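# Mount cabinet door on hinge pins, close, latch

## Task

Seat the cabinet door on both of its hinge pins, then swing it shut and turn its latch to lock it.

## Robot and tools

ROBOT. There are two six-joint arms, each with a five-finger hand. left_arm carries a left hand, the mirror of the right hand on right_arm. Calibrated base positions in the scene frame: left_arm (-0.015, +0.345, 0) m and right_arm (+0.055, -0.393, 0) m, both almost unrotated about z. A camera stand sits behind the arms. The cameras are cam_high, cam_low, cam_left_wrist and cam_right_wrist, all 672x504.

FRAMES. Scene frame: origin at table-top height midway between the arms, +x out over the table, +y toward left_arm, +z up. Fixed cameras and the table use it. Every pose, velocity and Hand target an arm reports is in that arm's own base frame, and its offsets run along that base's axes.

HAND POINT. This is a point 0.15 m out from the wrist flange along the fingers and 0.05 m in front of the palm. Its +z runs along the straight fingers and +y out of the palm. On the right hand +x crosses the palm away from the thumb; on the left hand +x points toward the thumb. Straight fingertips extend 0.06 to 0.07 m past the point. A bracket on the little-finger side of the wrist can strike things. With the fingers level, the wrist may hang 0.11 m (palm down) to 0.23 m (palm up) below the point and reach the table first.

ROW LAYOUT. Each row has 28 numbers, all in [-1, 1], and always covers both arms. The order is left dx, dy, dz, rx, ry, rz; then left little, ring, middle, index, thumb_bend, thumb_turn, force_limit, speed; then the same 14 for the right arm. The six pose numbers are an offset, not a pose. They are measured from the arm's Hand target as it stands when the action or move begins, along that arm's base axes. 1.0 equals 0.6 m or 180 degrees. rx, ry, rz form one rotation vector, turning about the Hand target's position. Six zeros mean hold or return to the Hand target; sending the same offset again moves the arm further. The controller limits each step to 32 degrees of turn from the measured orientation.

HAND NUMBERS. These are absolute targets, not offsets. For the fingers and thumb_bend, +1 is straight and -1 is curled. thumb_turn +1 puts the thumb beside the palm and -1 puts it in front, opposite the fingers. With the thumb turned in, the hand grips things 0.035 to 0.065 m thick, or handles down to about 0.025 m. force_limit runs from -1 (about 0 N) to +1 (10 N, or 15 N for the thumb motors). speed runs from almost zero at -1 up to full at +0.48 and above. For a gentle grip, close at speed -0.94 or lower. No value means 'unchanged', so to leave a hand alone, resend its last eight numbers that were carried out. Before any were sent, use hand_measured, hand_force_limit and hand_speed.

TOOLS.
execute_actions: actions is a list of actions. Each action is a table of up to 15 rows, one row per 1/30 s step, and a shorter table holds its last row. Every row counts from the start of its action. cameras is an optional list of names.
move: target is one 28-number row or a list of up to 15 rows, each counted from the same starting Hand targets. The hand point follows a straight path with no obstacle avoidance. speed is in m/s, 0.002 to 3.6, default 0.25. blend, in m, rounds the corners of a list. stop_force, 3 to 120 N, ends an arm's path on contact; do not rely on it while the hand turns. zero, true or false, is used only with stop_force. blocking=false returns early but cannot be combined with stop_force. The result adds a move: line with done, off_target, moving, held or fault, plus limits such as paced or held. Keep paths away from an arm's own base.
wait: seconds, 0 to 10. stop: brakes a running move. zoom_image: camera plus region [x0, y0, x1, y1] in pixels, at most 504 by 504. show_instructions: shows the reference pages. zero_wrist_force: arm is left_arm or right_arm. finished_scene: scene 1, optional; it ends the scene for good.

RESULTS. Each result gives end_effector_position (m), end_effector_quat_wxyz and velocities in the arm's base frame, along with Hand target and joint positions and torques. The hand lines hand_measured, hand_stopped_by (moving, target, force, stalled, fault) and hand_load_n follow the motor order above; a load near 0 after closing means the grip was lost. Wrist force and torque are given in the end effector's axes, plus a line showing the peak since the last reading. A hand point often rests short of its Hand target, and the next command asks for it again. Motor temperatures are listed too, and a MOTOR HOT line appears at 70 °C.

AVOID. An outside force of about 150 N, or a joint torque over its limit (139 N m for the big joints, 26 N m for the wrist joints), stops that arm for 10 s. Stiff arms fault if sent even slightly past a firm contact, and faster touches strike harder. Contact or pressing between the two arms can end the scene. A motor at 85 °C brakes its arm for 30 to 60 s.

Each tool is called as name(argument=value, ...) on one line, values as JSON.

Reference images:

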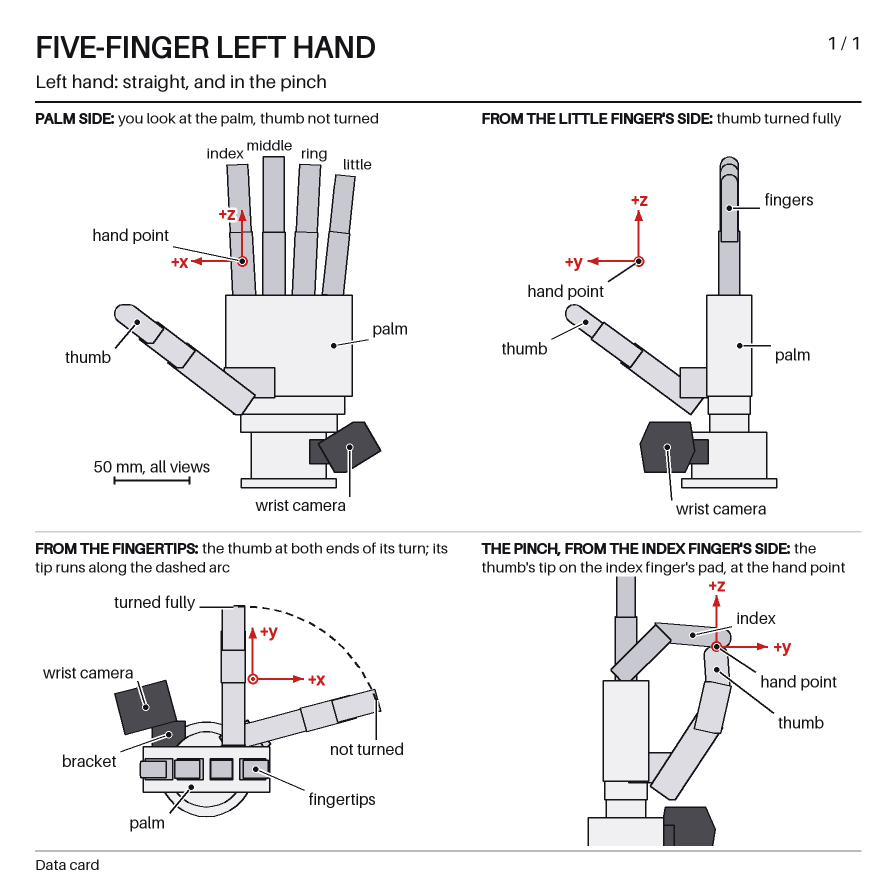

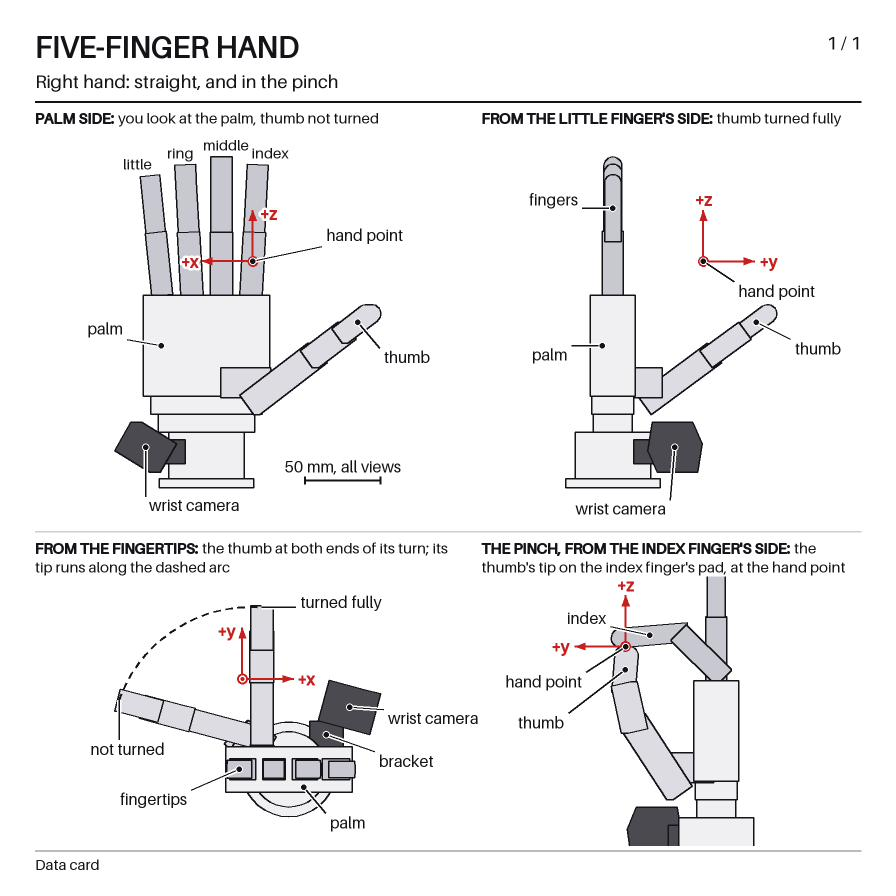

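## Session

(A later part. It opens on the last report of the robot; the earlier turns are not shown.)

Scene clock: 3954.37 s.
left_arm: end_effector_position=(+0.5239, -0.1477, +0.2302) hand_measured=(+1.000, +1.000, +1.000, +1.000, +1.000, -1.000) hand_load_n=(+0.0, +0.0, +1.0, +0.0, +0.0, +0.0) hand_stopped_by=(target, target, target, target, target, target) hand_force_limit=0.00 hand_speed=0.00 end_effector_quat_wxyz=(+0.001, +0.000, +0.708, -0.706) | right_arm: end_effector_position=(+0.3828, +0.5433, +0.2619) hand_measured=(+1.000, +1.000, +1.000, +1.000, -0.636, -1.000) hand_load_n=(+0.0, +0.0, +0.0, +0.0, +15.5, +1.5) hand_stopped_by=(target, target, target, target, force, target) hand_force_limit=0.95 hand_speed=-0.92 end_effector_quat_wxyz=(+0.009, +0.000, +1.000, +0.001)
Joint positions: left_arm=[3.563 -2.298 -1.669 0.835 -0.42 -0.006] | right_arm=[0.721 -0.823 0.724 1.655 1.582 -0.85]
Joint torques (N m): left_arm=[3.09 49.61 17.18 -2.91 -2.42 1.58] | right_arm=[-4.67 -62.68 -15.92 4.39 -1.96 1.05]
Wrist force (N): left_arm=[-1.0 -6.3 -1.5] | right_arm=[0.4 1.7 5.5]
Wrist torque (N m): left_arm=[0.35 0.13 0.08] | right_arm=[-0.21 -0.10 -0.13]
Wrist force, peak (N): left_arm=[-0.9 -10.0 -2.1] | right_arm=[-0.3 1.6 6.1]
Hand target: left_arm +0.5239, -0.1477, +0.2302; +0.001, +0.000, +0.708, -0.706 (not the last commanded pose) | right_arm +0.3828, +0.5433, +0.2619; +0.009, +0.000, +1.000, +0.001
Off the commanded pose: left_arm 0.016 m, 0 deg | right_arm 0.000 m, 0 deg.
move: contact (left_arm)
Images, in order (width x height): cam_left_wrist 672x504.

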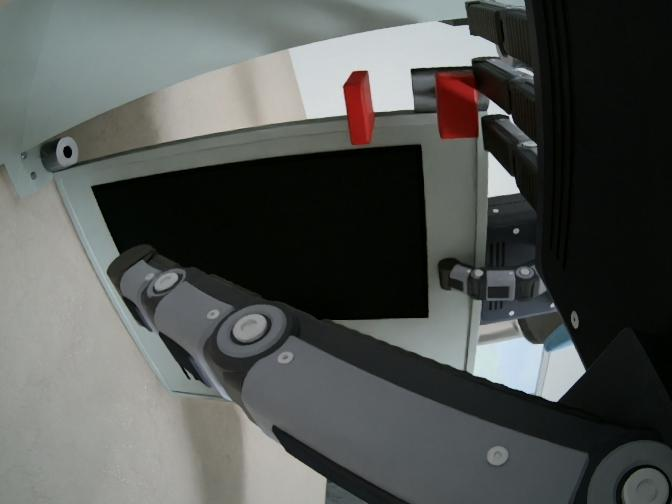

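move(target=[0,0,-0.035,0,0,0,1,1,1,1,1,-1,0,0,0,0,0,0,0,0,1,1,1,1,-1,-1,0.95,-0.92], speed=0.01, stop_force=20, cameras=["cam_left_wrist"])

zoom_image(camera="cam_left_wrist", region=[340, 20, 540, 180])

Scene clock: 3960.87 s.
left_arm: end_effector_position=(+0.5239, -0.1477, +0.2092) hand_measured=(+1.000, +1.000, +1.000, +1.000, +1.000, -1.000) hand_load_n=(+0.0, +0.0, +2.0, +0.0, +0.0, +0.0) hand_stopped_by=(target, target, target, target, target, target) hand_force_limit=0.00 hand_speed=0.00 end_effector_quat_wxyz=(+0.001, +0.000, +0.708, -0.706) | right_arm: end_effector_position=(+0.3828, +0.5433, +0.2619) hand_measured=(+1.000, +1.000, +1.000, +1.000, -0.636, -1.000) hand_load_n=(+0.0, +0.0, +0.0, +0.0, +16.5, +1.5) hand_stopped_by=(target, target, target, target, force, target) hand_force_limit=0.95 hand_speed=-0.92 end_effector_quat_wxyz=(+0.009, +0.000, +1.000, +0.001)
Joint positions: left_arm=[3.563 -2.335 -1.671 0.874 -0.42 -0.006] | right_arm=[0.721 -0.823 0.724 1.655 1.582 -0.85]
Joint torques (N m): left_arm=[-1.29 33.06 -2.37 3.78 -1.33 -0.6] | right_arm=[-5.28 -62.93 -14.93 4.32 -0.33 1.08]
Wrist force (N): left_arm=[-5.2 -14.1 0.7] | right_arm=[3.3 4.9 7.4]
Wrist torque (N m): left_arm=[0.47 -0.14 0.01] | right_arm=[-0.24 -0.26 -0.45]
Wrist force, peak (N): left_arm=[-5.4 -14.2 0.7] | right_arm=[3.3 4.7 7.5]
Hand target: left_arm +0.5239, -0.1477, +0.2092; +0.001, +0.000, +0.708, -0.706 | right_arm +0.3828, +0.5433, +0.2619; +0.009, +0.000, +1.000, +0.001
Off the commanded pose: left_arm 0.000 m, 0 deg | right_arm 0.000 m, 0 deg.
move: done
Images, in order (width x height): cam_left_wrist 672x504.

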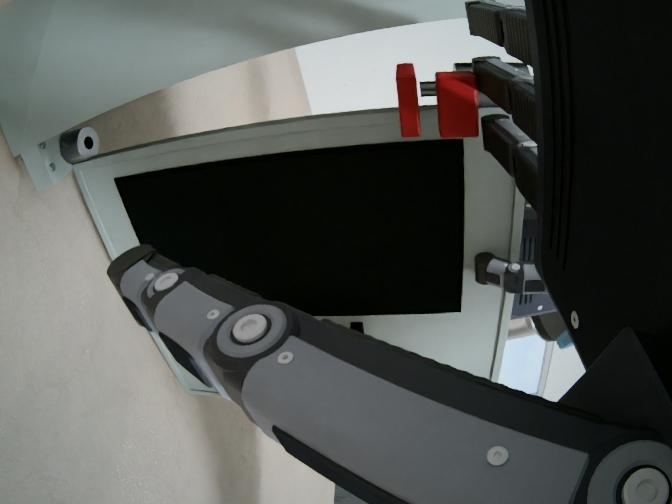

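Scaled by 2.520 from the camera's 672x504 image, which has a finer 960x720 frame.

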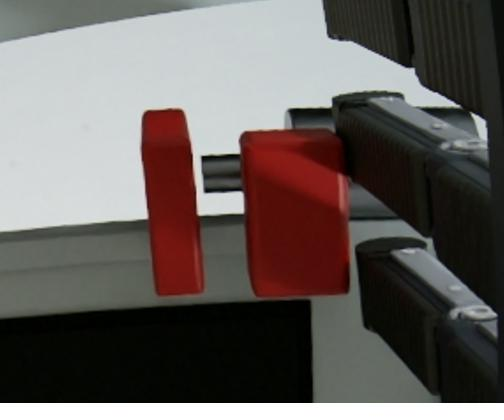

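move(target=[0.0317,0,-0.002,0,0,0,1,1,1,1,1,-1,0,0,0.0327,0,0.0183,0,0.025,0,1,1,1,1,-1,-1,0.95,-0.92], speed=0.015, cameras=["cam_left_wrist"])

zoom_image(camera="cam_left_wrist", region=[380, 0, 540, 160])

Scene clock: 3974.73 s.
left_arm: end_effector_position=(+0.5429, -0.1477, +0.2080) hand_measured=(+1.000, +1.000, +1.000, +1.000, +1.000, -1.000) hand_load_n=(+0.0, -0.5, +1.5, +0.5, +0.0, +0.0) hand_stopped_by=(target, target, target, target, target, target) hand_force_limit=0.00 hand_speed=0.00 end_effector_quat_wxyz=(+0.001, +0.000, +0.708, -0.706) | right_arm: end_effector_position=(+0.4024, +0.5433, +0.2728) hand_measured=(+1.000, +1.000, +1.000, +1.000, -0.636, -1.000) hand_load_n=(+0.0, +0.0, +0.0, +0.0, +17.5, +1.0) hand_stopped_by=(target, target, target, target, force, target) hand_force_limit=0.95 hand_speed=-0.92 end_effector_quat_wxyz=(-0.030, +0.000, +1.000, +0.001)
Joint positions: left_arm=[3.549 -2.368 -1.607 0.842 -0.406 -0.006] | right_arm=[0.678 -0.723 0.527 1.812 1.532 -0.893]
Joint torques (N m): left_arm=[-6.5 34.41 24.21 -1.69 1.1 -1.25] | right_arm=[-10.48 -55.91 -28.74 5.38 -1.63 -0.92]
Wrist force (N): left_arm=[-5.4 -13.5 0.0] | right_arm=[1.5 3.9 11.0]
Wrist torque (N m): left_arm=[0.53 -0.17 -0.05] | right_arm=[-0.38 -0.10 -0.25]
Wrist force, peak (N): left_arm=[-6.2 -14.0 0.6] | right_arm=[0.4 4.1 14.2]
Hand target: left_arm +0.5430, -0.1477, +0.2080; +0.001, +0.000, +0.708, -0.706 | right_arm +0.4024, +0.5433, +0.2728; -0.030, +0.000, +1.000, +0.001
Off the commanded pose: left_arm 0.000 m, 0 deg | right_arm 0.000 m, 0 deg.
move: done
Images, in order (width x height): cam_left_wrist 672x504.

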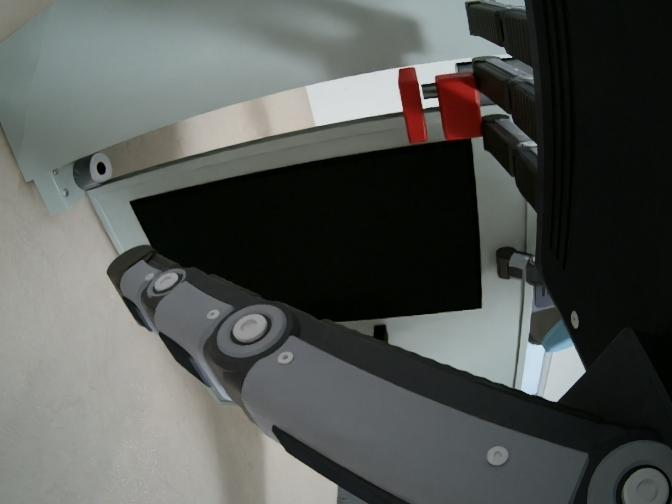

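Scaled by 3.150 from the camera's 672x504 image, which has a finer 960x720 frame.

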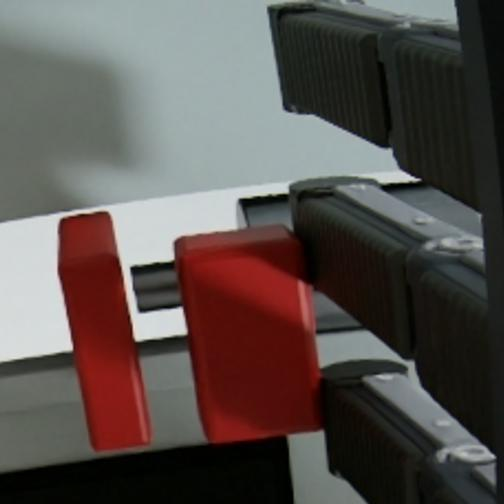

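zoom_image(camera="cam_left_wrist", region=[20, 110, 160, 250])

execute_actions(actions=[], cameras=["cam_high", "cam_low", "cam_right_wrist"])

Scaled by 3.600 from the camera's 672x504 image, which has a finer 960x720 frame.

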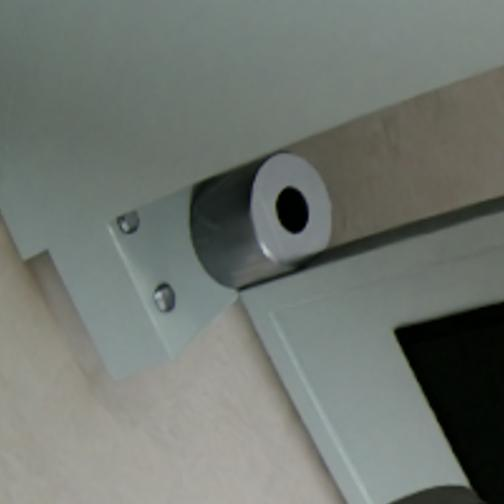

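Scene clock: 3980.47 s.
left_arm: end_effector_position=(+0.5430, -0.1477, +0.2080) hand_measured=(+1.000, +1.000, +1.000, +1.000, +1.000, -1.000) hand_load_n=(+0.0, +0.0, +2.0, +0.5, +0.0, +0.0) hand_stopped_by=(target, target, target, target, target, target) hand_force_limit=0.00 hand_speed=0.00 end_effector_quat_wxyz=(+0.001, +0.000, +0.708, -0.706) | right_arm: end_effector_position=(+0.4024, +0.5433, +0.2728) hand_measured=(+1.000, +1.000, +1.000, +1.000, -0.636, -1.000) hand_load_n=(+0.0, +0.0, +0.0, +0.0, +17.5, +1.0) hand_stopped_by=(target, target, target, target, force, target) hand_force_limit=0.95 hand_speed=-0.92 end_effector_quat_wxyz=(-0.030, +0.000, +1.000, +0.001)
Joint positions: left_arm=[3.549 -2.368 -1.607 0.842 -0.406 -0.006] | right_arm=[0.678 -0.722 0.527 1.812 1.532 -0.893]
Joint velocities: within noise
Joint torques (N m): left_arm=[-6.52 34.87 24.85 -1.66 0.95 -1.23] | right_arm=[-10.63 -56.02 -27.61 2.57 1.28 -0.91]
Motor temperatures (°C): left_arm=[23 32 27 34 31 33] | right_arm=[28 27 29 37 33 36]
Wrist force (N): left_arm=[-5.1 -13.3 0.4] | right_arm=[1.8 3.7 9.8]
Wrist torque (N m): left_arm=[0.53 -0.18 -0.04] | right_arm=[-0.37 -0.05 -0.24]
Wrist force, peak (N): left_arm=[-5.7 -14.0 0.5] | right_arm=[1.0 3.6 11.3]
Hand target: left_arm +0.5430, -0.1477, +0.2080; +0.001, +0.000, +0.708, -0.706 | right_arm +0.4024, +0.5433, +0.2728; -0.030, +0.000, +1.000, +0.001
Off the commanded pose: left_arm 0.000 m, 0 deg | right_arm 0.000 m, 0 deg.
Images, in order (width x height): cam_high 672x504, cam_low 672x504, cam_right_wrist 672x504.

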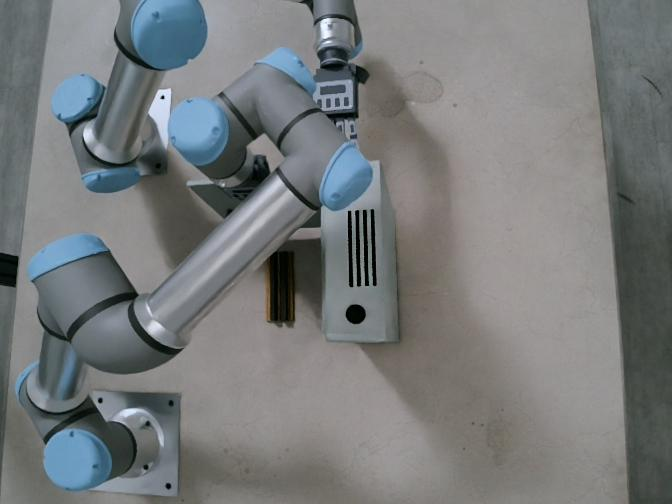

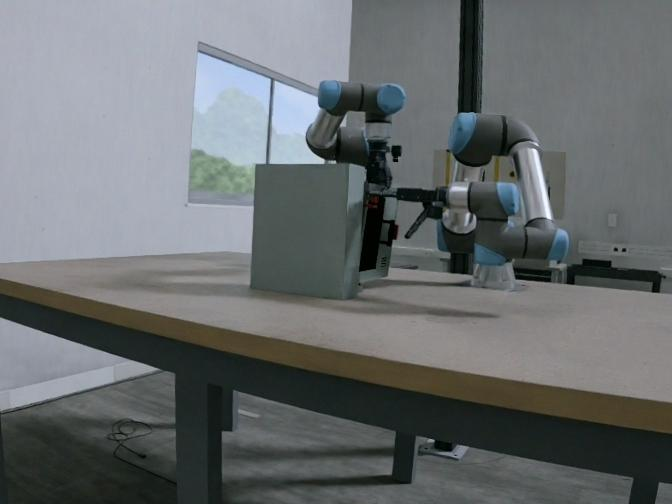

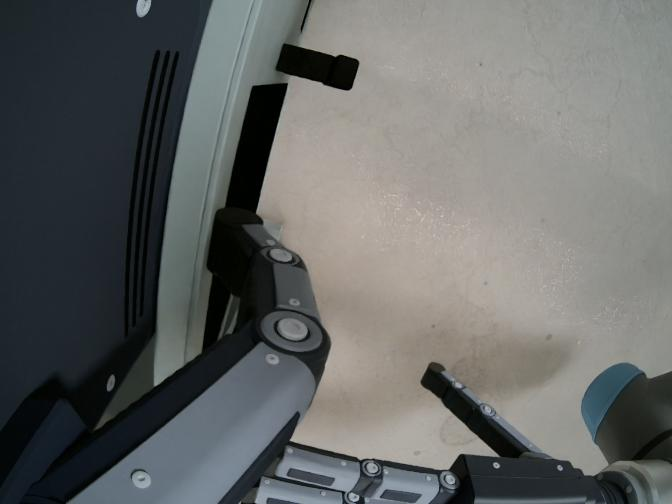

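zoom_image(camera="cam_low", region=[340, 140, 440, 220])

zoom_image(camera="cam_high", region=[290, 130, 390, 210])

Scaled by 5.040 from the camera's 672x504 image, which has a finer 960x720 frame.

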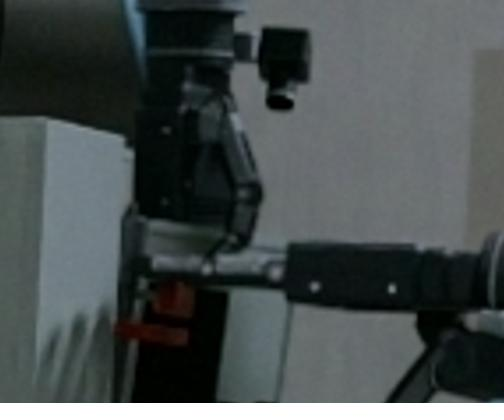

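Scaled by 5.040 from the camera's 672x504 image, which has a finer 960x720 frame.

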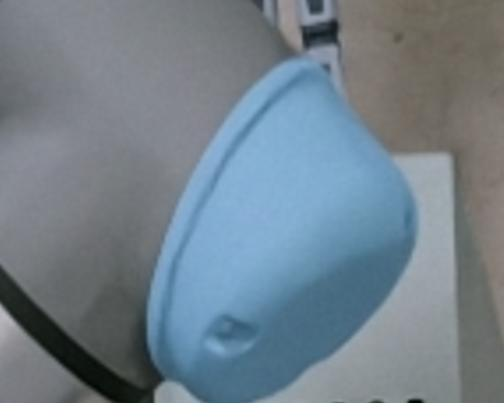

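move(target=[-0.0317,0,0.002,0,0,0,1,1,1,1,1,-1,0,0,-0.0327,0,-0.0183,0,-0.025,0,1,1,1,1,-1,-1,0.95,-0.92], speed=0.015, cameras=[])

move(target=[0,0,0.0575,0,0,0,1,1,1,1,1,-1,0,0,0,0,0,0,0,0,1,1,1,1,-1,-1,0.95,-0.92], speed=0.03, cameras=["cam_left_wrist"])

Scene clock: 4054.20 s.
left_arm: end_effector_position=(+0.5240, -0.1477, +0.2092) hand_measured=(+1.000, +1.000, +1.000, +1.000, +1.000, -1.000) hand_load_n=(+0.0, +0.0, +2.0, +0.0, +0.0, +0.0) hand_stopped_by=(target, target, target, target, target, target) hand_force_limit=0.00 hand_speed=0.00 end_effector_quat_wxyz=(+0.001, +0.000, +0.708, -0.706) | right_arm: end_effector_position=(+0.3828, +0.5433, +0.2619) hand_measured=(+1.000, +1.000, +1.000, +1.000, -0.636, -1.000) hand_load_n=(+0.0, +0.0, +0.0, +0.0, +14.5, +1.5) hand_stopped_by=(target, target, target, target, force, target) hand_force_limit=0.95 hand_speed=-0.92 end_effector_quat_wxyz=(+0.009, +0.000, +1.000, +0.001)
Joint positions: left_arm=[3.563 -2.335 -1.671 0.874 -0.42 -0.006] | right_arm=[0.721 -0.823 0.724 1.655 1.582 -0.85]
Joint torques (N m): left_arm=[7.53 46.75 -0.46 3.3 -2.57 1.83] | right_arm=[-0.4 -51.89 -6.89 -0.64 4.97 2.28]
Wrist force (N): left_arm=[-0.1 -13.2 1.7] | right_arm=[8.9 7.3 -14.1]
Wrist torque (N m): left_arm=[0.48 0.25 0.27] | right_arm=[0.60 0.15 -0.24]
Wrist force, peak (N): left_arm=[-5.6 -13.9 0.3] | right_arm=[10.2 7.2 -14.3]
Hand target: left_arm +0.5239, -0.1477, +0.2092; +0.001, +0.000, +0.708, -0.706 | right_arm +0.3828, +0.5433, +0.2619; +0.009, +0.000, +1.000, +0.001
Off the commanded pose: left_arm 0.000 m, 0 deg | right_arm 0.000 m, 0 deg.
move: done
No camera images: "cameras" was empty.

Scene clock: 4055.77 s.
left_arm: end_effector_position=(+0.5239, -0.1477, +0.2435) hand_measured=(+1.000, +1.000, +1.000, +1.000, +1.000, -1.000) hand_load_n=(+0.0, +0.0, +0.0, +0.0, +0.0, +0.0) hand_stopped_by=(target, target, target, target, target, target) hand_force_limit=0.00 hand_speed=0.00 end_effector_quat_wxyz=(+0.001, +0.000, +0.708, -0.706) | right_arm: end_effector_position=(+0.3828, +0.5433, +0.2618) hand_measured=(+1.000, +1.000, +1.000, +1.000, -0.636, -1.000) hand_load_n=(+0.0, +0.0, +0.0, +0.0, +14.0, +1.0) hand_stopped_by=(target, target, target, target, force, target) hand_force_limit=0.95 hand_speed=-0.92 end_effector_quat_wxyz=(+0.009, +0.000, +1.000, +0.001)
Joint positions: left_arm=[3.563 -2.275 -1.666 0.809 -0.42 -0.006] | right_arm=[0.721 -0.823 0.724 1.655 1.582 -0.85]
Joint torques (N m): left_arm=[5.49 52.3 27.79 -3.41 0.44 1.27] | right_arm=[-0.53 -49.24 -20.72 1.79 0.42 0.23]
Wrist force (N): left_arm=[-1.1 0.3 -0.4] | right_arm=[5.4 3.0 -5.4]
Wrist torque (N m): left_arm=[0.05 0.16 -0.08] | right_arm=[0.21 -0.06 0.06]
Wrist force, peak (N): left_arm=[0.1 -13.6 1.5] | right_arm=[8.9 7.3 -14.6]
Hand target: left_arm +0.5239, -0.1477, +0.2437; +0.001, +0.000, +0.708, -0.706 | right_arm +0.3828, +0.5433, +0.2619; +0.009, +0.000, +1.000, +0.001
Off the commanded pose: left_arm 0.000 m, 0 deg | right_arm 0.000 m, 0 deg.
move: done
Images, in order (width x height): cam_left_wrist 672x504.

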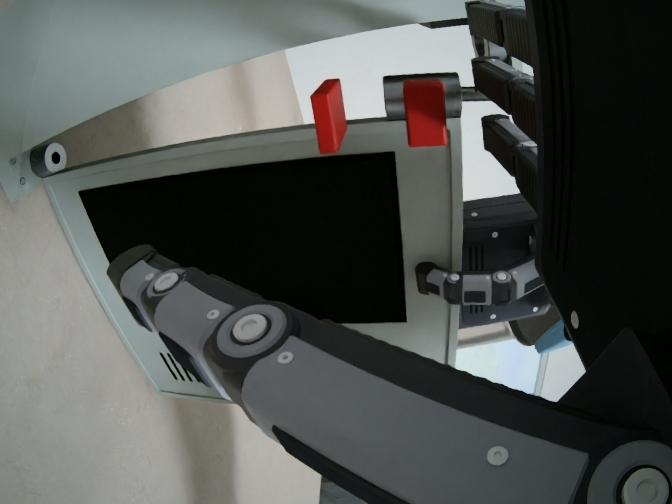

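move(target=[[0,0,0.027,0,0,0,1,1,1,1,1,-1,0,0, 0,0,0,0,0,0,1,1,1,1,-1,-1,0.95,-0.92],[0.0485,0.0695,0.027,0,0,0.1667,1,1,1,1,1,-1,0,0, 0,0,0,0,0,0,1,1,1,1,-1,-1,0.95,-0.92]], speed=0.08, cameras=["cam_left_wrist"])

Scene clock: 4090.37 s.
left_arm: end_effector_position=(+0.5530, -0.1060, +0.2599) hand_measured=(+1.000, +1.000, +1.000, +1.000, +1.000, -1.000) hand_load_n=(+0.0, +0.0, +0.0, +0.0, +0.0, +0.0) hand_stopped_by=(target, target, target, target, target, target) hand_force_limit=0.00 hand_speed=0.00 end_effector_quat_wxyz=(+0.184, -0.183, +0.684, -0.682) | right_arm: end_effector_position=(+0.3828, +0.5433, +0.2619) hand_measured=(+1.000, +1.000, +1.000, +1.000, -0.636, -1.000) hand_load_n=(+0.0, +0.0, +0.0, +0.0, +14.0, +1.5) hand_stopped_by=(target, target, target, target, force, target) hand_force_limit=0.95 hand_speed=-0.92 end_effector_quat_wxyz=(+0.009, +0.000, +1.000, +0.001)
Joint positions: left_arm=[3.698 -2.102 -1.943 0.963 -0.032 -0.057] | right_arm=[0.721 -0.823 0.724 1.655 1.582 -0.85]
Joint torques (N m): left_arm=[6.36 29.53 26.34 2.41 2.77 -1.63] | right_arm=[-0.05 -42.77 -25.77 3.38 -0.59 -0.85]
Wrist force (N): left_arm=[-0.7 0.7 0.1] | right_arm=[5.5 3.1 -5.3]
Wrist torque (N m): left_arm=[0.11 0.04 0.05] | right_arm=[0.22 -0.09 0.08]
Wrist force, peak (N): left_arm=[-1.8 0.2 -0.3] | right_arm=[6.0 3.1 -5.3]
Hand target: left_arm +0.5530, -0.1060, +0.2599; +0.184, -0.183, +0.684, -0.681 | right_arm +0.3828, +0.5433, +0.2619; +0.009, +0.000, +1.000, +0.001
Off the commanded pose: left_arm 0.000 m, 0 deg | right_arm 0.000 m, 0 deg.
move: done
Images, in order (width x height): cam_left_wrist 672x504.

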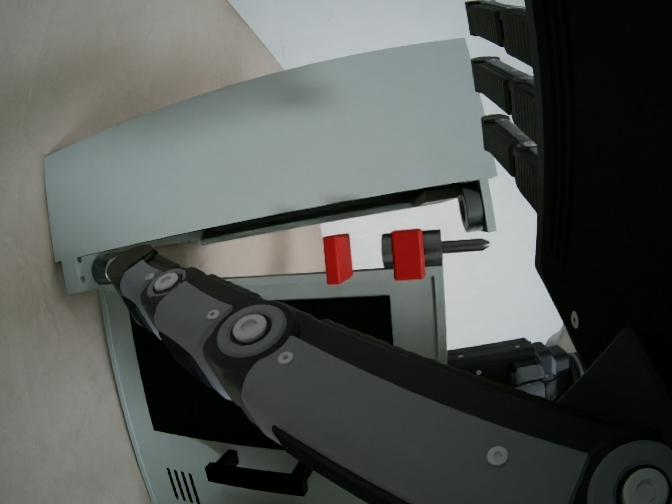

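move(target=[0,0,0,0,0,0,1,1,1,1,1,1,0,0, 0,0,0,0,0,0,1,1,1,1,-1,-1,0.95,-0.92], speed=0.08, cameras=["cam_left_wrist"])

zoom_image(camera="cam_left_wrist", region=[300, 140, 552, 329])

zoom_image(camera="cam_left_wrist", region=[40, 160, 292, 349])

Scene clock: 4102.27 s.
left_arm: end_effector_position=(+0.5530, -0.1060, +0.2599) hand_measured=(+1.000, +1.000, +1.000, +1.000, +1.000, +1.000) hand_load_n=(+0.0, +0.0, +0.0, +0.0, +0.0, +0.0) hand_stopped_by=(target, target, target, target, target, target) hand_force_limit=0.00 hand_speed=0.00 end_effector_quat_wxyz=(+0.184, -0.183, +0.684, -0.682) | right_arm: end_effector_position=(+0.3828, +0.5433, +0.2619) hand_measured=(+1.000, +1.000, +1.000, +1.000, -0.636, -1.000) hand_load_n=(+0.0, +0.0, +0.0, +0.0, +14.0, +1.5) hand_stopped_by=(target, target, target, target, force, target) hand_force_limit=0.95 hand_speed=-0.92 end_effector_quat_wxyz=(+0.009, +0.000, +1.000, +0.001)
Joint positions: left_arm=[3.698 -2.102 -1.943 0.963 -0.032 -0.058] | right_arm=[0.721 -0.823 0.724 1.655 1.582 -0.85]
Joint torques (N m): left_arm=[6.66 29.7 23.68 1.76 1.23 -1.44] | right_arm=[-0.61 -42.75 -24.92 3.25 -0.58 -0.93]
Wrist force (N): left_arm=[-0.6 0.6 -0.2] | right_arm=[5.5 2.6 -5.3]
Wrist torque (N m): left_arm=[0.13 0.02 0.06] | right_arm=[0.16 -0.07 0.05]
Wrist force, peak (N): left_arm=[-0.9 0.9 -0.1] | right_arm=[6.0 3.2 -5.3]
Hand target: left_arm +0.5530, -0.1060, +0.2599; +0.184, -0.183, +0.684, -0.682 | right_arm +0.3828, +0.5433, +0.2619; +0.009, +0.000, +1.000, +0.001
Off the commanded pose: left_arm 0.000 m, 0 deg | right_arm 0.000 m, 0 deg.
move: done
Images, in order (width x height): cam_left_wrist 672x504.

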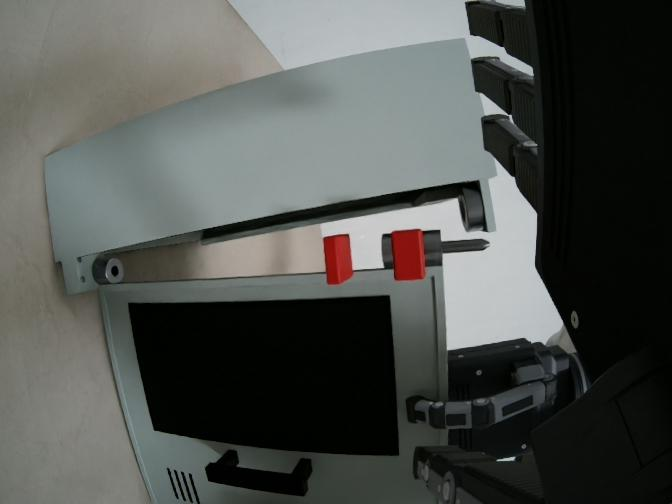

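Scaled by 2.000 from the camera's 672x504 image, which has a finer 960x720 frame.

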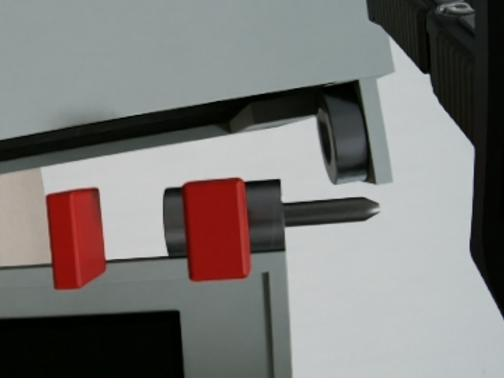

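Scaled by 2.000 from the camera's 672x504 image, which has a finer 960x720 frame.

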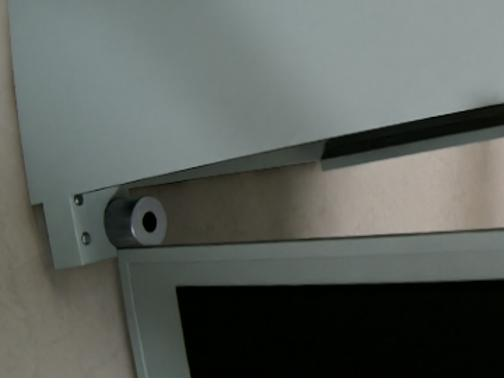

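move(target=[0,0,0,0,0,0,1,1,1,1,1,1,0,0, 0,-0.0198,0.0067,0.0159,0,0,1,1,1,1,-1,-1,0.95,-0.92], speed=0.015, cameras=["cam_left_wrist"])

zoom_image(camera="cam_left_wrist", region=[300, 140, 552, 329])

Scene clock: 4116.40 s.
left_arm: end_effector_position=(+0.5530, -0.1060, +0.2599) hand_measured=(+1.000, +1.000, +1.000, +1.000, +1.000, +1.000) hand_load_n=(+0.0, +0.0, +0.0, +0.0, +0.0, +0.0) hand_stopped_by=(target, target, target, target, target, target) hand_force_limit=0.00 hand_speed=0.00 end_effector_quat_wxyz=(+0.184, -0.183, +0.684, -0.682) | right_arm: end_effector_position=(+0.3828, +0.5314, +0.2659) hand_measured=(+1.000, +1.000, +1.000, +1.000, -0.636, -1.000) hand_load_n=(+0.0, +0.0, +0.0, -0.5, +15.5, +1.5) hand_stopped_by=(target, target, target, target, force, target) hand_force_limit=0.95 hand_speed=-0.92 end_effector_quat_wxyz=(+0.009, +0.000, +1.000, +0.025)
Joint positions: left_arm=[3.698 -2.102 -1.943 0.963 -0.032 -0.058] | right_arm=[0.689 -0.889 0.827 1.586 1.543 -0.881]
Joint torques (N m): left_arm=[6.3 31.24 13.49 0.25 -2.31 -1.36] | right_arm=[-9.29 -60.7 -13.97 1.59 -1.96 -1.55]
Wrist force (N): left_arm=[-0.6 0.6 0.0] | right_arm=[0.5 1.9 6.1]
Wrist torque (N m): left_arm=[0.11 0.02 0.07] | right_arm=[-0.25 -0.09 0.06]
Wrist force, peak (N): left_arm=[-0.7 1.1 -0.7] | right_arm=[5.8 3.1 -5.4]
Hand target: left_arm +0.5530, -0.1060, +0.2599; +0.184, -0.183, +0.684, -0.682 | right_arm +0.3828, +0.5314, +0.2659; +0.009, +0.000, +1.000, +0.026
Off the commanded pose: left_arm 0.000 m, 0 deg | right_arm 0.000 m, 0 deg.
move: done
Images, in order (width x height): cam_left_wrist 672x504.

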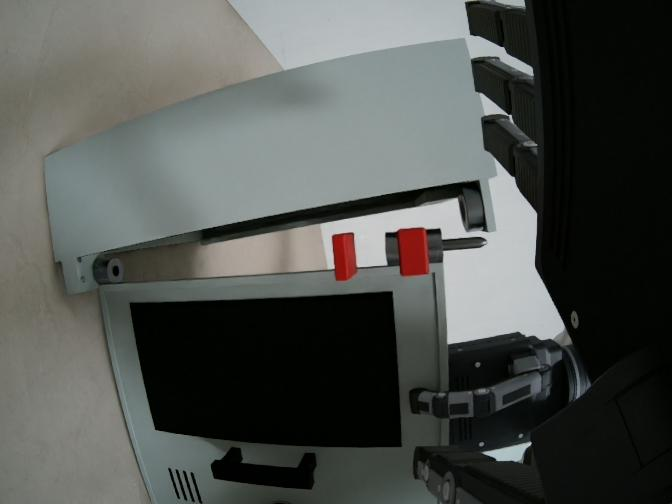

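Scaled by 2.000 from the camera's 672x504 image, which has a finer 960x720 frame.

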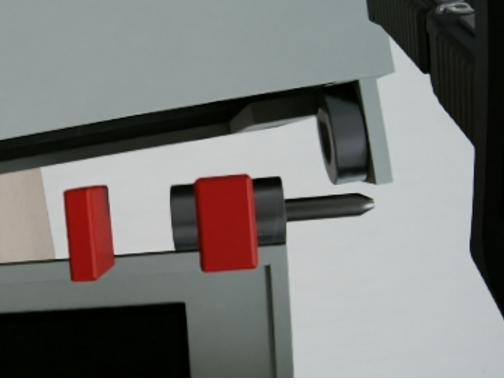

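move(target=[0,0,0,0,0,0,1,1,1,1,1,1,0,0, 0,-0.0202,0.0030,0.0159,0,0,1,1,1,1,-1,-1,0.95,-0.92], speed=0.015, cameras=["cam_left_wrist"])

zoom_image(camera="cam_left_wrist", region=[300, 140, 552, 329])

zoom_image(camera="cam_left_wrist", region=[40, 160, 292, 349])

Scene clock: 4125.50 s.
left_arm: end_effector_position=(+0.5530, -0.1060, +0.2599) hand_measured=(+1.000, +1.000, +1.000, +1.000, +1.000, +1.000) hand_load_n=(+0.0, +0.0, +0.0, +0.0, +0.0, +0.0) hand_stopped_by=(target, target, target, target, target, target) hand_force_limit=0.00 hand_speed=0.00 end_effector_quat_wxyz=(+0.184, -0.183, +0.684, -0.682) | right_arm: end_effector_position=(+0.3828, +0.5193, +0.2677) hand_measured=(+1.000, +1.000, +1.000, +1.000, -0.636, -1.000) hand_load_n=(+0.0, +0.0, +0.0, +0.0, +15.5, +1.0) hand_stopped_by=(target, target, target, target, force, target) hand_force_limit=0.95 hand_speed=-0.92 end_effector_quat_wxyz=(+0.009, +0.001, +0.999, +0.050)
Joint positions: left_arm=[3.698 -2.102 -1.943 0.963 -0.032 -0.058] | right_arm=[0.654 -0.95 0.926 1.518 1.502 -0.913]
Joint torques (N m): left_arm=[6.14 30.58 4.26 -1.12 -2.34 -1.35] | right_arm=[-9.4 -57.39 -15.93 1.17 -2.52 -1.28]
Wrist force (N): left_arm=[-0.7 0.9 -0.1] | right_arm=[0.8 1.7 5.1]
Wrist torque (N m): left_arm=[0.15 0.03 0.04] | right_arm=[-0.24 -0.13 0.07]
Wrist force, peak (N): left_arm=[-1.2 1.0 0.1] | right_arm=[0.4 2.1 6.2]
Hand target: left_arm +0.5530, -0.1060, +0.2599; +0.184, -0.183, +0.684, -0.682 | right_arm +0.3828, +0.5193, +0.2677; +0.009, +0.001, +0.999, +0.051
Off the commanded pose: left_arm 0.000 m, 0 deg | right_arm 0.000 m, 0 deg.
move: done
Images, in order (width x height): cam_left_wrist 672x504.

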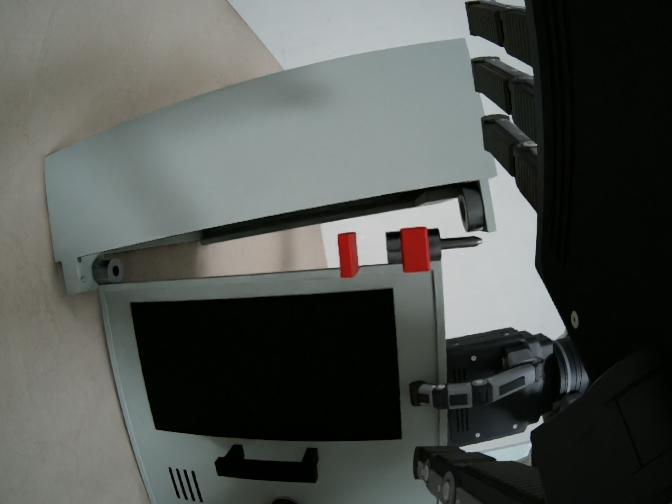

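Scaled by 2.000 from the camera's 672x504 image, which has a finer 960x720 frame.

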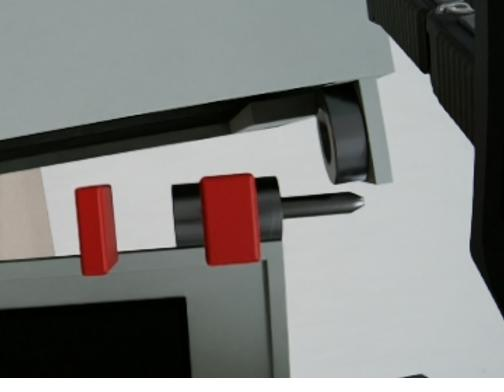

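Scaled by 2.000 from the camera's 672x504 image, which has a finer 960x720 frame.

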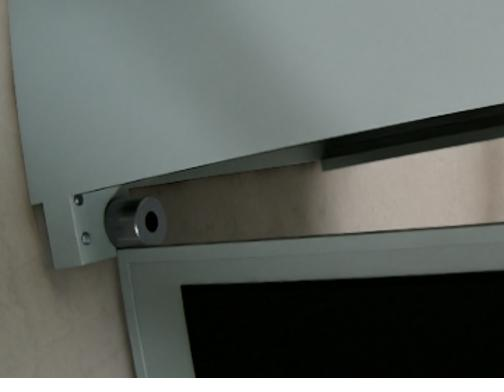

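move(target=[-0.0485,0.01,0,0,0,-0.1667,1,1,1,1,1,1,0,0, 0,0,0,0,0,0,1,1,1,1,-1,-1,0.95,-0.92], speed=0.1, cameras=["cam_left_wrist"])

zoom_image(camera="cam_left_wrist", region=[260, 90, 512, 279])

Scene clock: 4138.40 s.
left_arm: end_effector_position=(+0.5240, -0.1000, +0.2599) hand_measured=(+1.000, +1.000, +1.000, +1.000, +1.000, +1.000) hand_load_n=(+0.0, +0.0, +0.0, +0.0, +0.0, +0.0) hand_stopped_by=(target, target, target, target, target, target) hand_force_limit=0.00 hand_speed=0.00 end_effector_quat_wxyz=(+0.001, +0.000, +0.708, -0.706) | right_arm: end_effector_position=(+0.3828, +0.5193, +0.2677) hand_measured=(+1.000, +1.000, +1.000, +1.000, -0.636, -1.000) hand_load_n=(+0.0, +0.0, +0.0, +0.0, +15.0, +1.0) hand_stopped_by=(target, target, target, target, force, target) hand_force_limit=0.95 hand_speed=-0.92 end_effector_quat_wxyz=(+0.009, +0.001, +0.999, +0.051)
Joint positions: left_arm=[3.64 -2.266 -1.627 0.756 -0.497 -0.001] | right_arm=[0.654 -0.95 0.927 1.518 1.502 -0.913]
Joint torques (N m): left_arm=[-5.49 36.92 27.28 -4.07 -2.77 1.56] | right_arm=[-8.8 -59.56 -13.25 1.47 -2.22 -1.36]
Wrist force (N): left_arm=[-0.7 0.5 -0.1] | right_arm=[0.6 1.8 5.1]
Wrist torque (N m): left_arm=[0.08 0.05 -0.08] | right_arm=[-0.21 -0.10 0.05]
Wrist force, peak (N): left_arm=[-1.3 1.1 0.0] | right_arm=[0.8 1.9 5.6]
Hand target: left_arm +0.5239, -0.1000, +0.2599; +0.001, +0.000, +0.708, -0.706 | right_arm +0.3828, +0.5193, +0.2677; +0.009, +0.001, +0.999, +0.051
Off the commanded pose: left_arm 0.000 m, 0 deg | right_arm 0.000 m, 0 deg.
move: done
Images, in order (width x height): cam_left_wrist 672x504.

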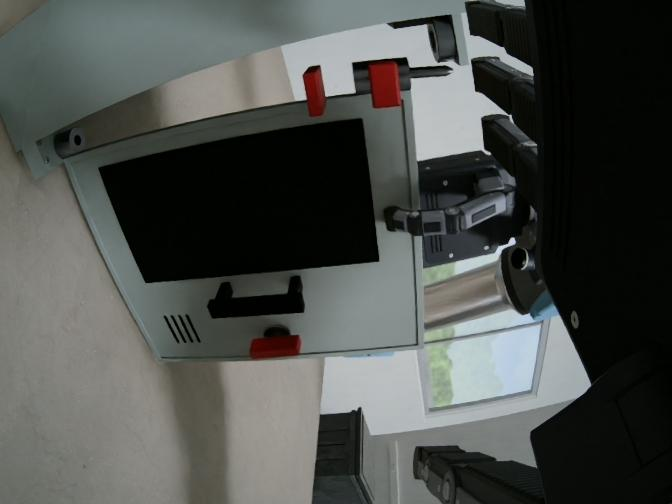

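Scaled by 2.000 from the camera's 672x504 image, which has a finer 960x720 frame.

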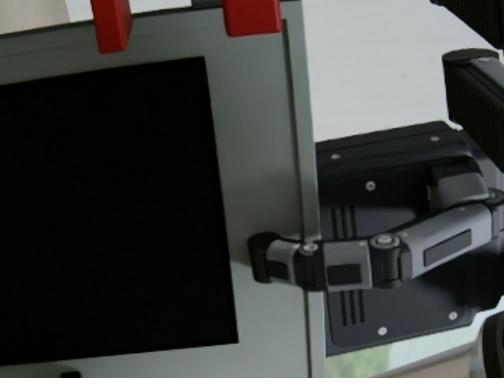

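zoom_image(camera="cam_left_wrist", region=[280, 0, 532, 189])

zoom_image(camera="cam_left_wrist", region=[0, 60, 252, 249])

Scaled by 2.000 from the camera's 672x504 image, which has a finer 960x720 frame.

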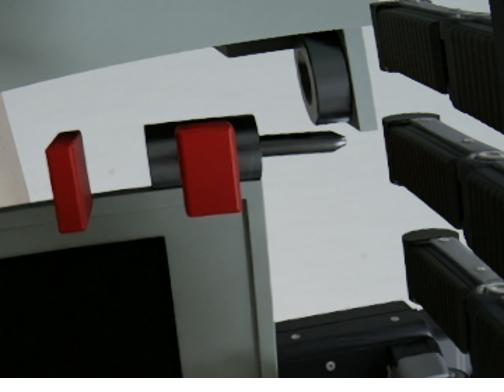

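Scaled by 2.000 from the camera's 672x504 image, which has a finer 960x720 frame.

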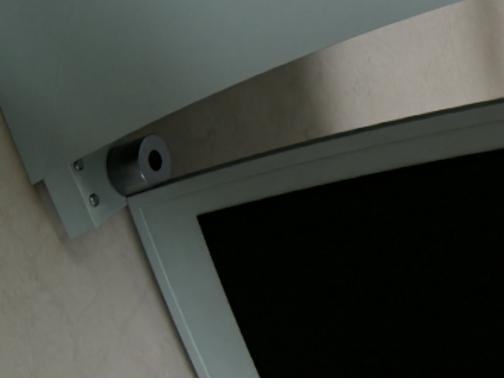

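move(target=[-0.1398,0.05,0,0,0,0.3333,1,1,1,1,1,-1,0,0, 0,0,0,0,0,0,1,1,1,1,-1,-1,0.95,-0.92], speed=0.15, cameras=["cam_left_wrist"])

zoom_image(camera="cam_left_wrist", region=[260, 90, 512, 279])

Scene clock: 4174.13 s.
left_arm: end_effector_position=(+0.4401, -0.0700, +0.2599) hand_measured=(+1.000, +1.000, +1.000, +1.000, +1.000, -1.000) hand_load_n=(+0.0, +0.0, +0.0, +0.0, +0.0, +0.0) hand_stopped_by=(target, target, target, target, target, target) hand_force_limit=0.00 hand_speed=0.00 end_effector_quat_wxyz=(+0.354, -0.353, +0.613, -0.611) | right_arm: end_effector_position=(+0.3828, +0.5193, +0.2677) hand_measured=(+1.000, +1.000, +1.000, +1.000, -0.636, -1.000) hand_load_n=(+0.0, +0.0, +0.0, +0.0, +15.5, +1.5) hand_stopped_by=(target, target, target, target, force, target) hand_force_limit=0.95 hand_speed=-0.92 end_effector_quat_wxyz=(+0.009, +0.001, +0.999, +0.051)
Joint positions: left_arm=[4.027 -1.718 -2.6 1.166 0.162 0.013] | right_arm=[0.654 -0.95 0.927 1.518 1.502 -0.913]
Joint torques (N m): left_arm=[6.42 23.14 -6.44 -2.95 2.69 1.68] | right_arm=[-9.05 -58.94 -13.21 1.44 -2.28 -1.39]
Wrist force (N): left_arm=[-1.2 0.8 -0.3] | right_arm=[0.9 1.9 5.1]
Wrist torque (N m): left_arm=[0.14 0.14 -0.18] | right_arm=[-0.21 -0.13 0.07]
Wrist force, peak (N): left_arm=[-1.6 -0.1 -0.4] | right_arm=[0.8 1.7 5.7]
Hand target: left_arm +0.4401, -0.0700, +0.2599; +0.354, -0.353, +0.613, -0.611 | right_arm +0.3828, +0.5193, +0.2677; +0.009, +0.001, +0.999, +0.051
Off the commanded pose: left_arm 0.000 m, 0 deg | right_arm 0.000 m, 0 deg.
move: done
Images, in order (width x height): cam_left_wrist 672x504.

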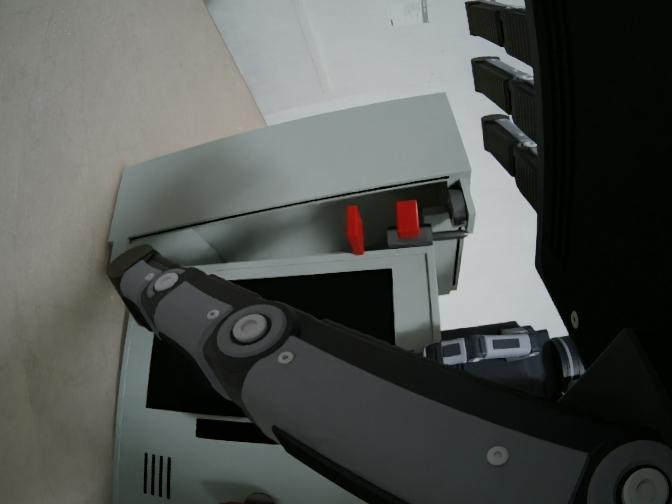

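Scaled by 2.000 from the camera's 672x504 image, which has a finer 960x720 frame.

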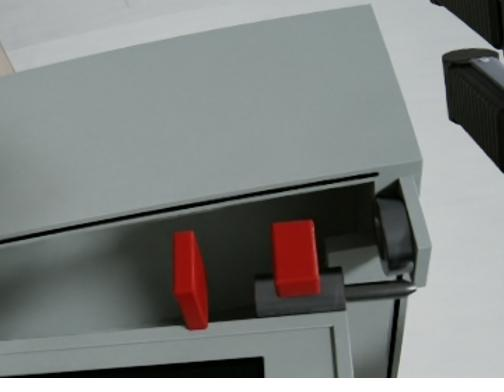

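zoom_image(camera="cam_left_wrist", region=[380, 160, 490, 300])

Scaled by 3.600 from the camera's 672x504 image, which has a finer 960x720 frame.

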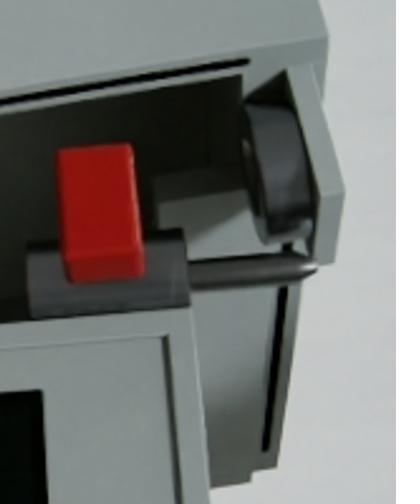

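move(target=[[0.1143,-0.0833,0,0,0,-0.3333,1,1,1,1,1,-1,0,0, 0,0,0,0,0,0,1,1,1,1,-1,-1,0.95,-0.92],[0.1143,-0.1728,-0.0270,0,0,-0.3333,1,1,1,1,1,-1,0,0, 0,0,0,0,0,0,1,1,1,1,-1,-1,0.95,-0.92]], speed=[0.12,0.04], cameras=["all"])

zoom_image(camera="cam_left_wrist", region=[300, 40, 552, 229])

Scene clock: 4266.50 s.
left_arm: end_effector_position=(+0.5086, -0.1735, +0.2437) hand_measured=(+1.000, +1.000, +1.000, +1.000, +1.000, -1.000) hand_load_n=(-0.5, +0.0, +0.0, +0.0, +0.0, +0.0) hand_stopped_by=(target, target, target, target, target, target) hand_force_limit=0.00 hand_speed=0.00 end_effector_quat_wxyz=(+0.001, +0.000, +0.708, -0.706) | right_arm: end_effector_position=(+0.3828, +0.5193, +0.2677) hand_measured=(+1.000, +1.000, +1.000, +1.000, -0.636, -1.000) hand_load_n=(+0.0, +0.0, +0.0, +0.0, +15.0, +1.0) hand_stopped_by=(target, target, target, target, force, target) hand_force_limit=0.95 hand_speed=-0.92 end_effector_quat_wxyz=(+0.009, +0.001, +0.999, +0.051)
Joint positions: left_arm=[3.53 -2.243 -1.732 0.838 -0.387 -0.002] | right_arm=[0.654 -0.95 0.927 1.518 1.502 -0.913]
Joint torques (N m): left_arm=[-5.99 35.75 0.75 1.77 2.41 -1.46] | right_arm=[-8.04 -58.67 -13.38 1.61 -2.23 -1.37]
Wrist force (N): left_arm=[-1.3 0.5 -0.3] | right_arm=[0.6 1.7 5.4]
Wrist torque (N m): left_arm=[0.12 0.15 0.02] | right_arm=[-0.25 -0.11 0.06]
Wrist force, peak (N): left_arm=[-1.4 1.2 -0.3] | right_arm=[1.0 2.0 5.4]
Hand target: left_arm +0.5086, -0.1737, +0.2437; +0.001, +0.000, +0.708, -0.706 | right_arm +0.3828, +0.5193, +0.2677; +0.009, +0.001, +0.999, +0.051
Off the commanded pose: left_arm 0.000 m, 0 deg | right_arm 0.000 m, 0 deg.
move: done

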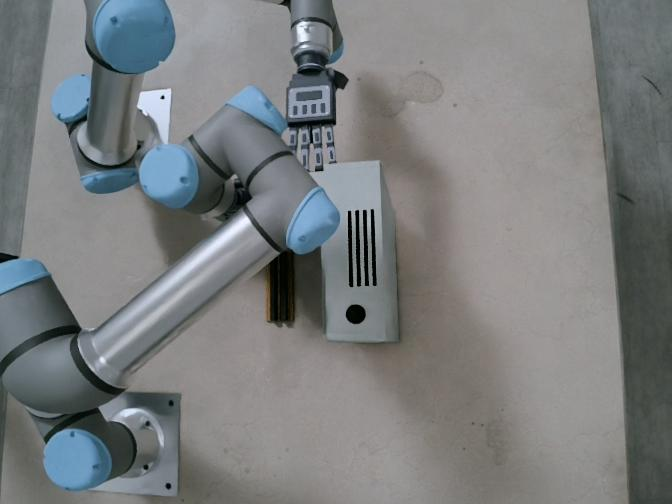

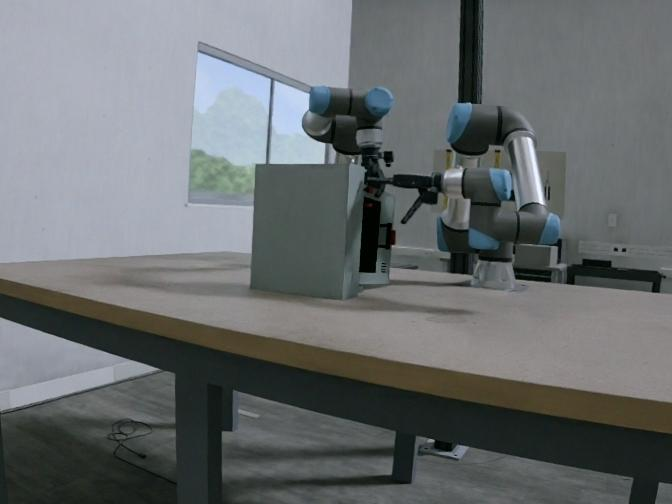

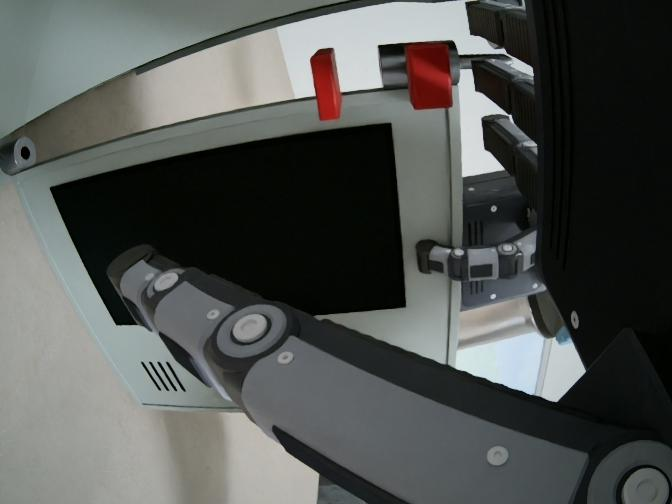

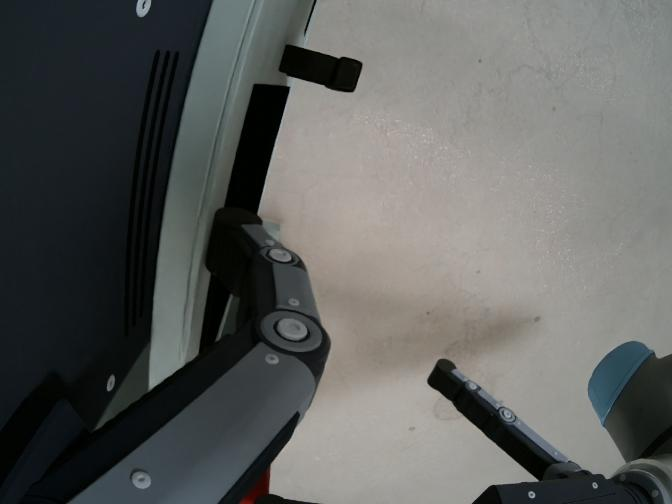

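Scaled by 2.000 from the camera's 672x504 image, which has a finer 960x720 frame.

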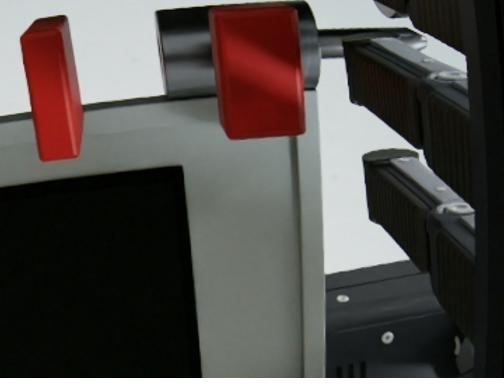

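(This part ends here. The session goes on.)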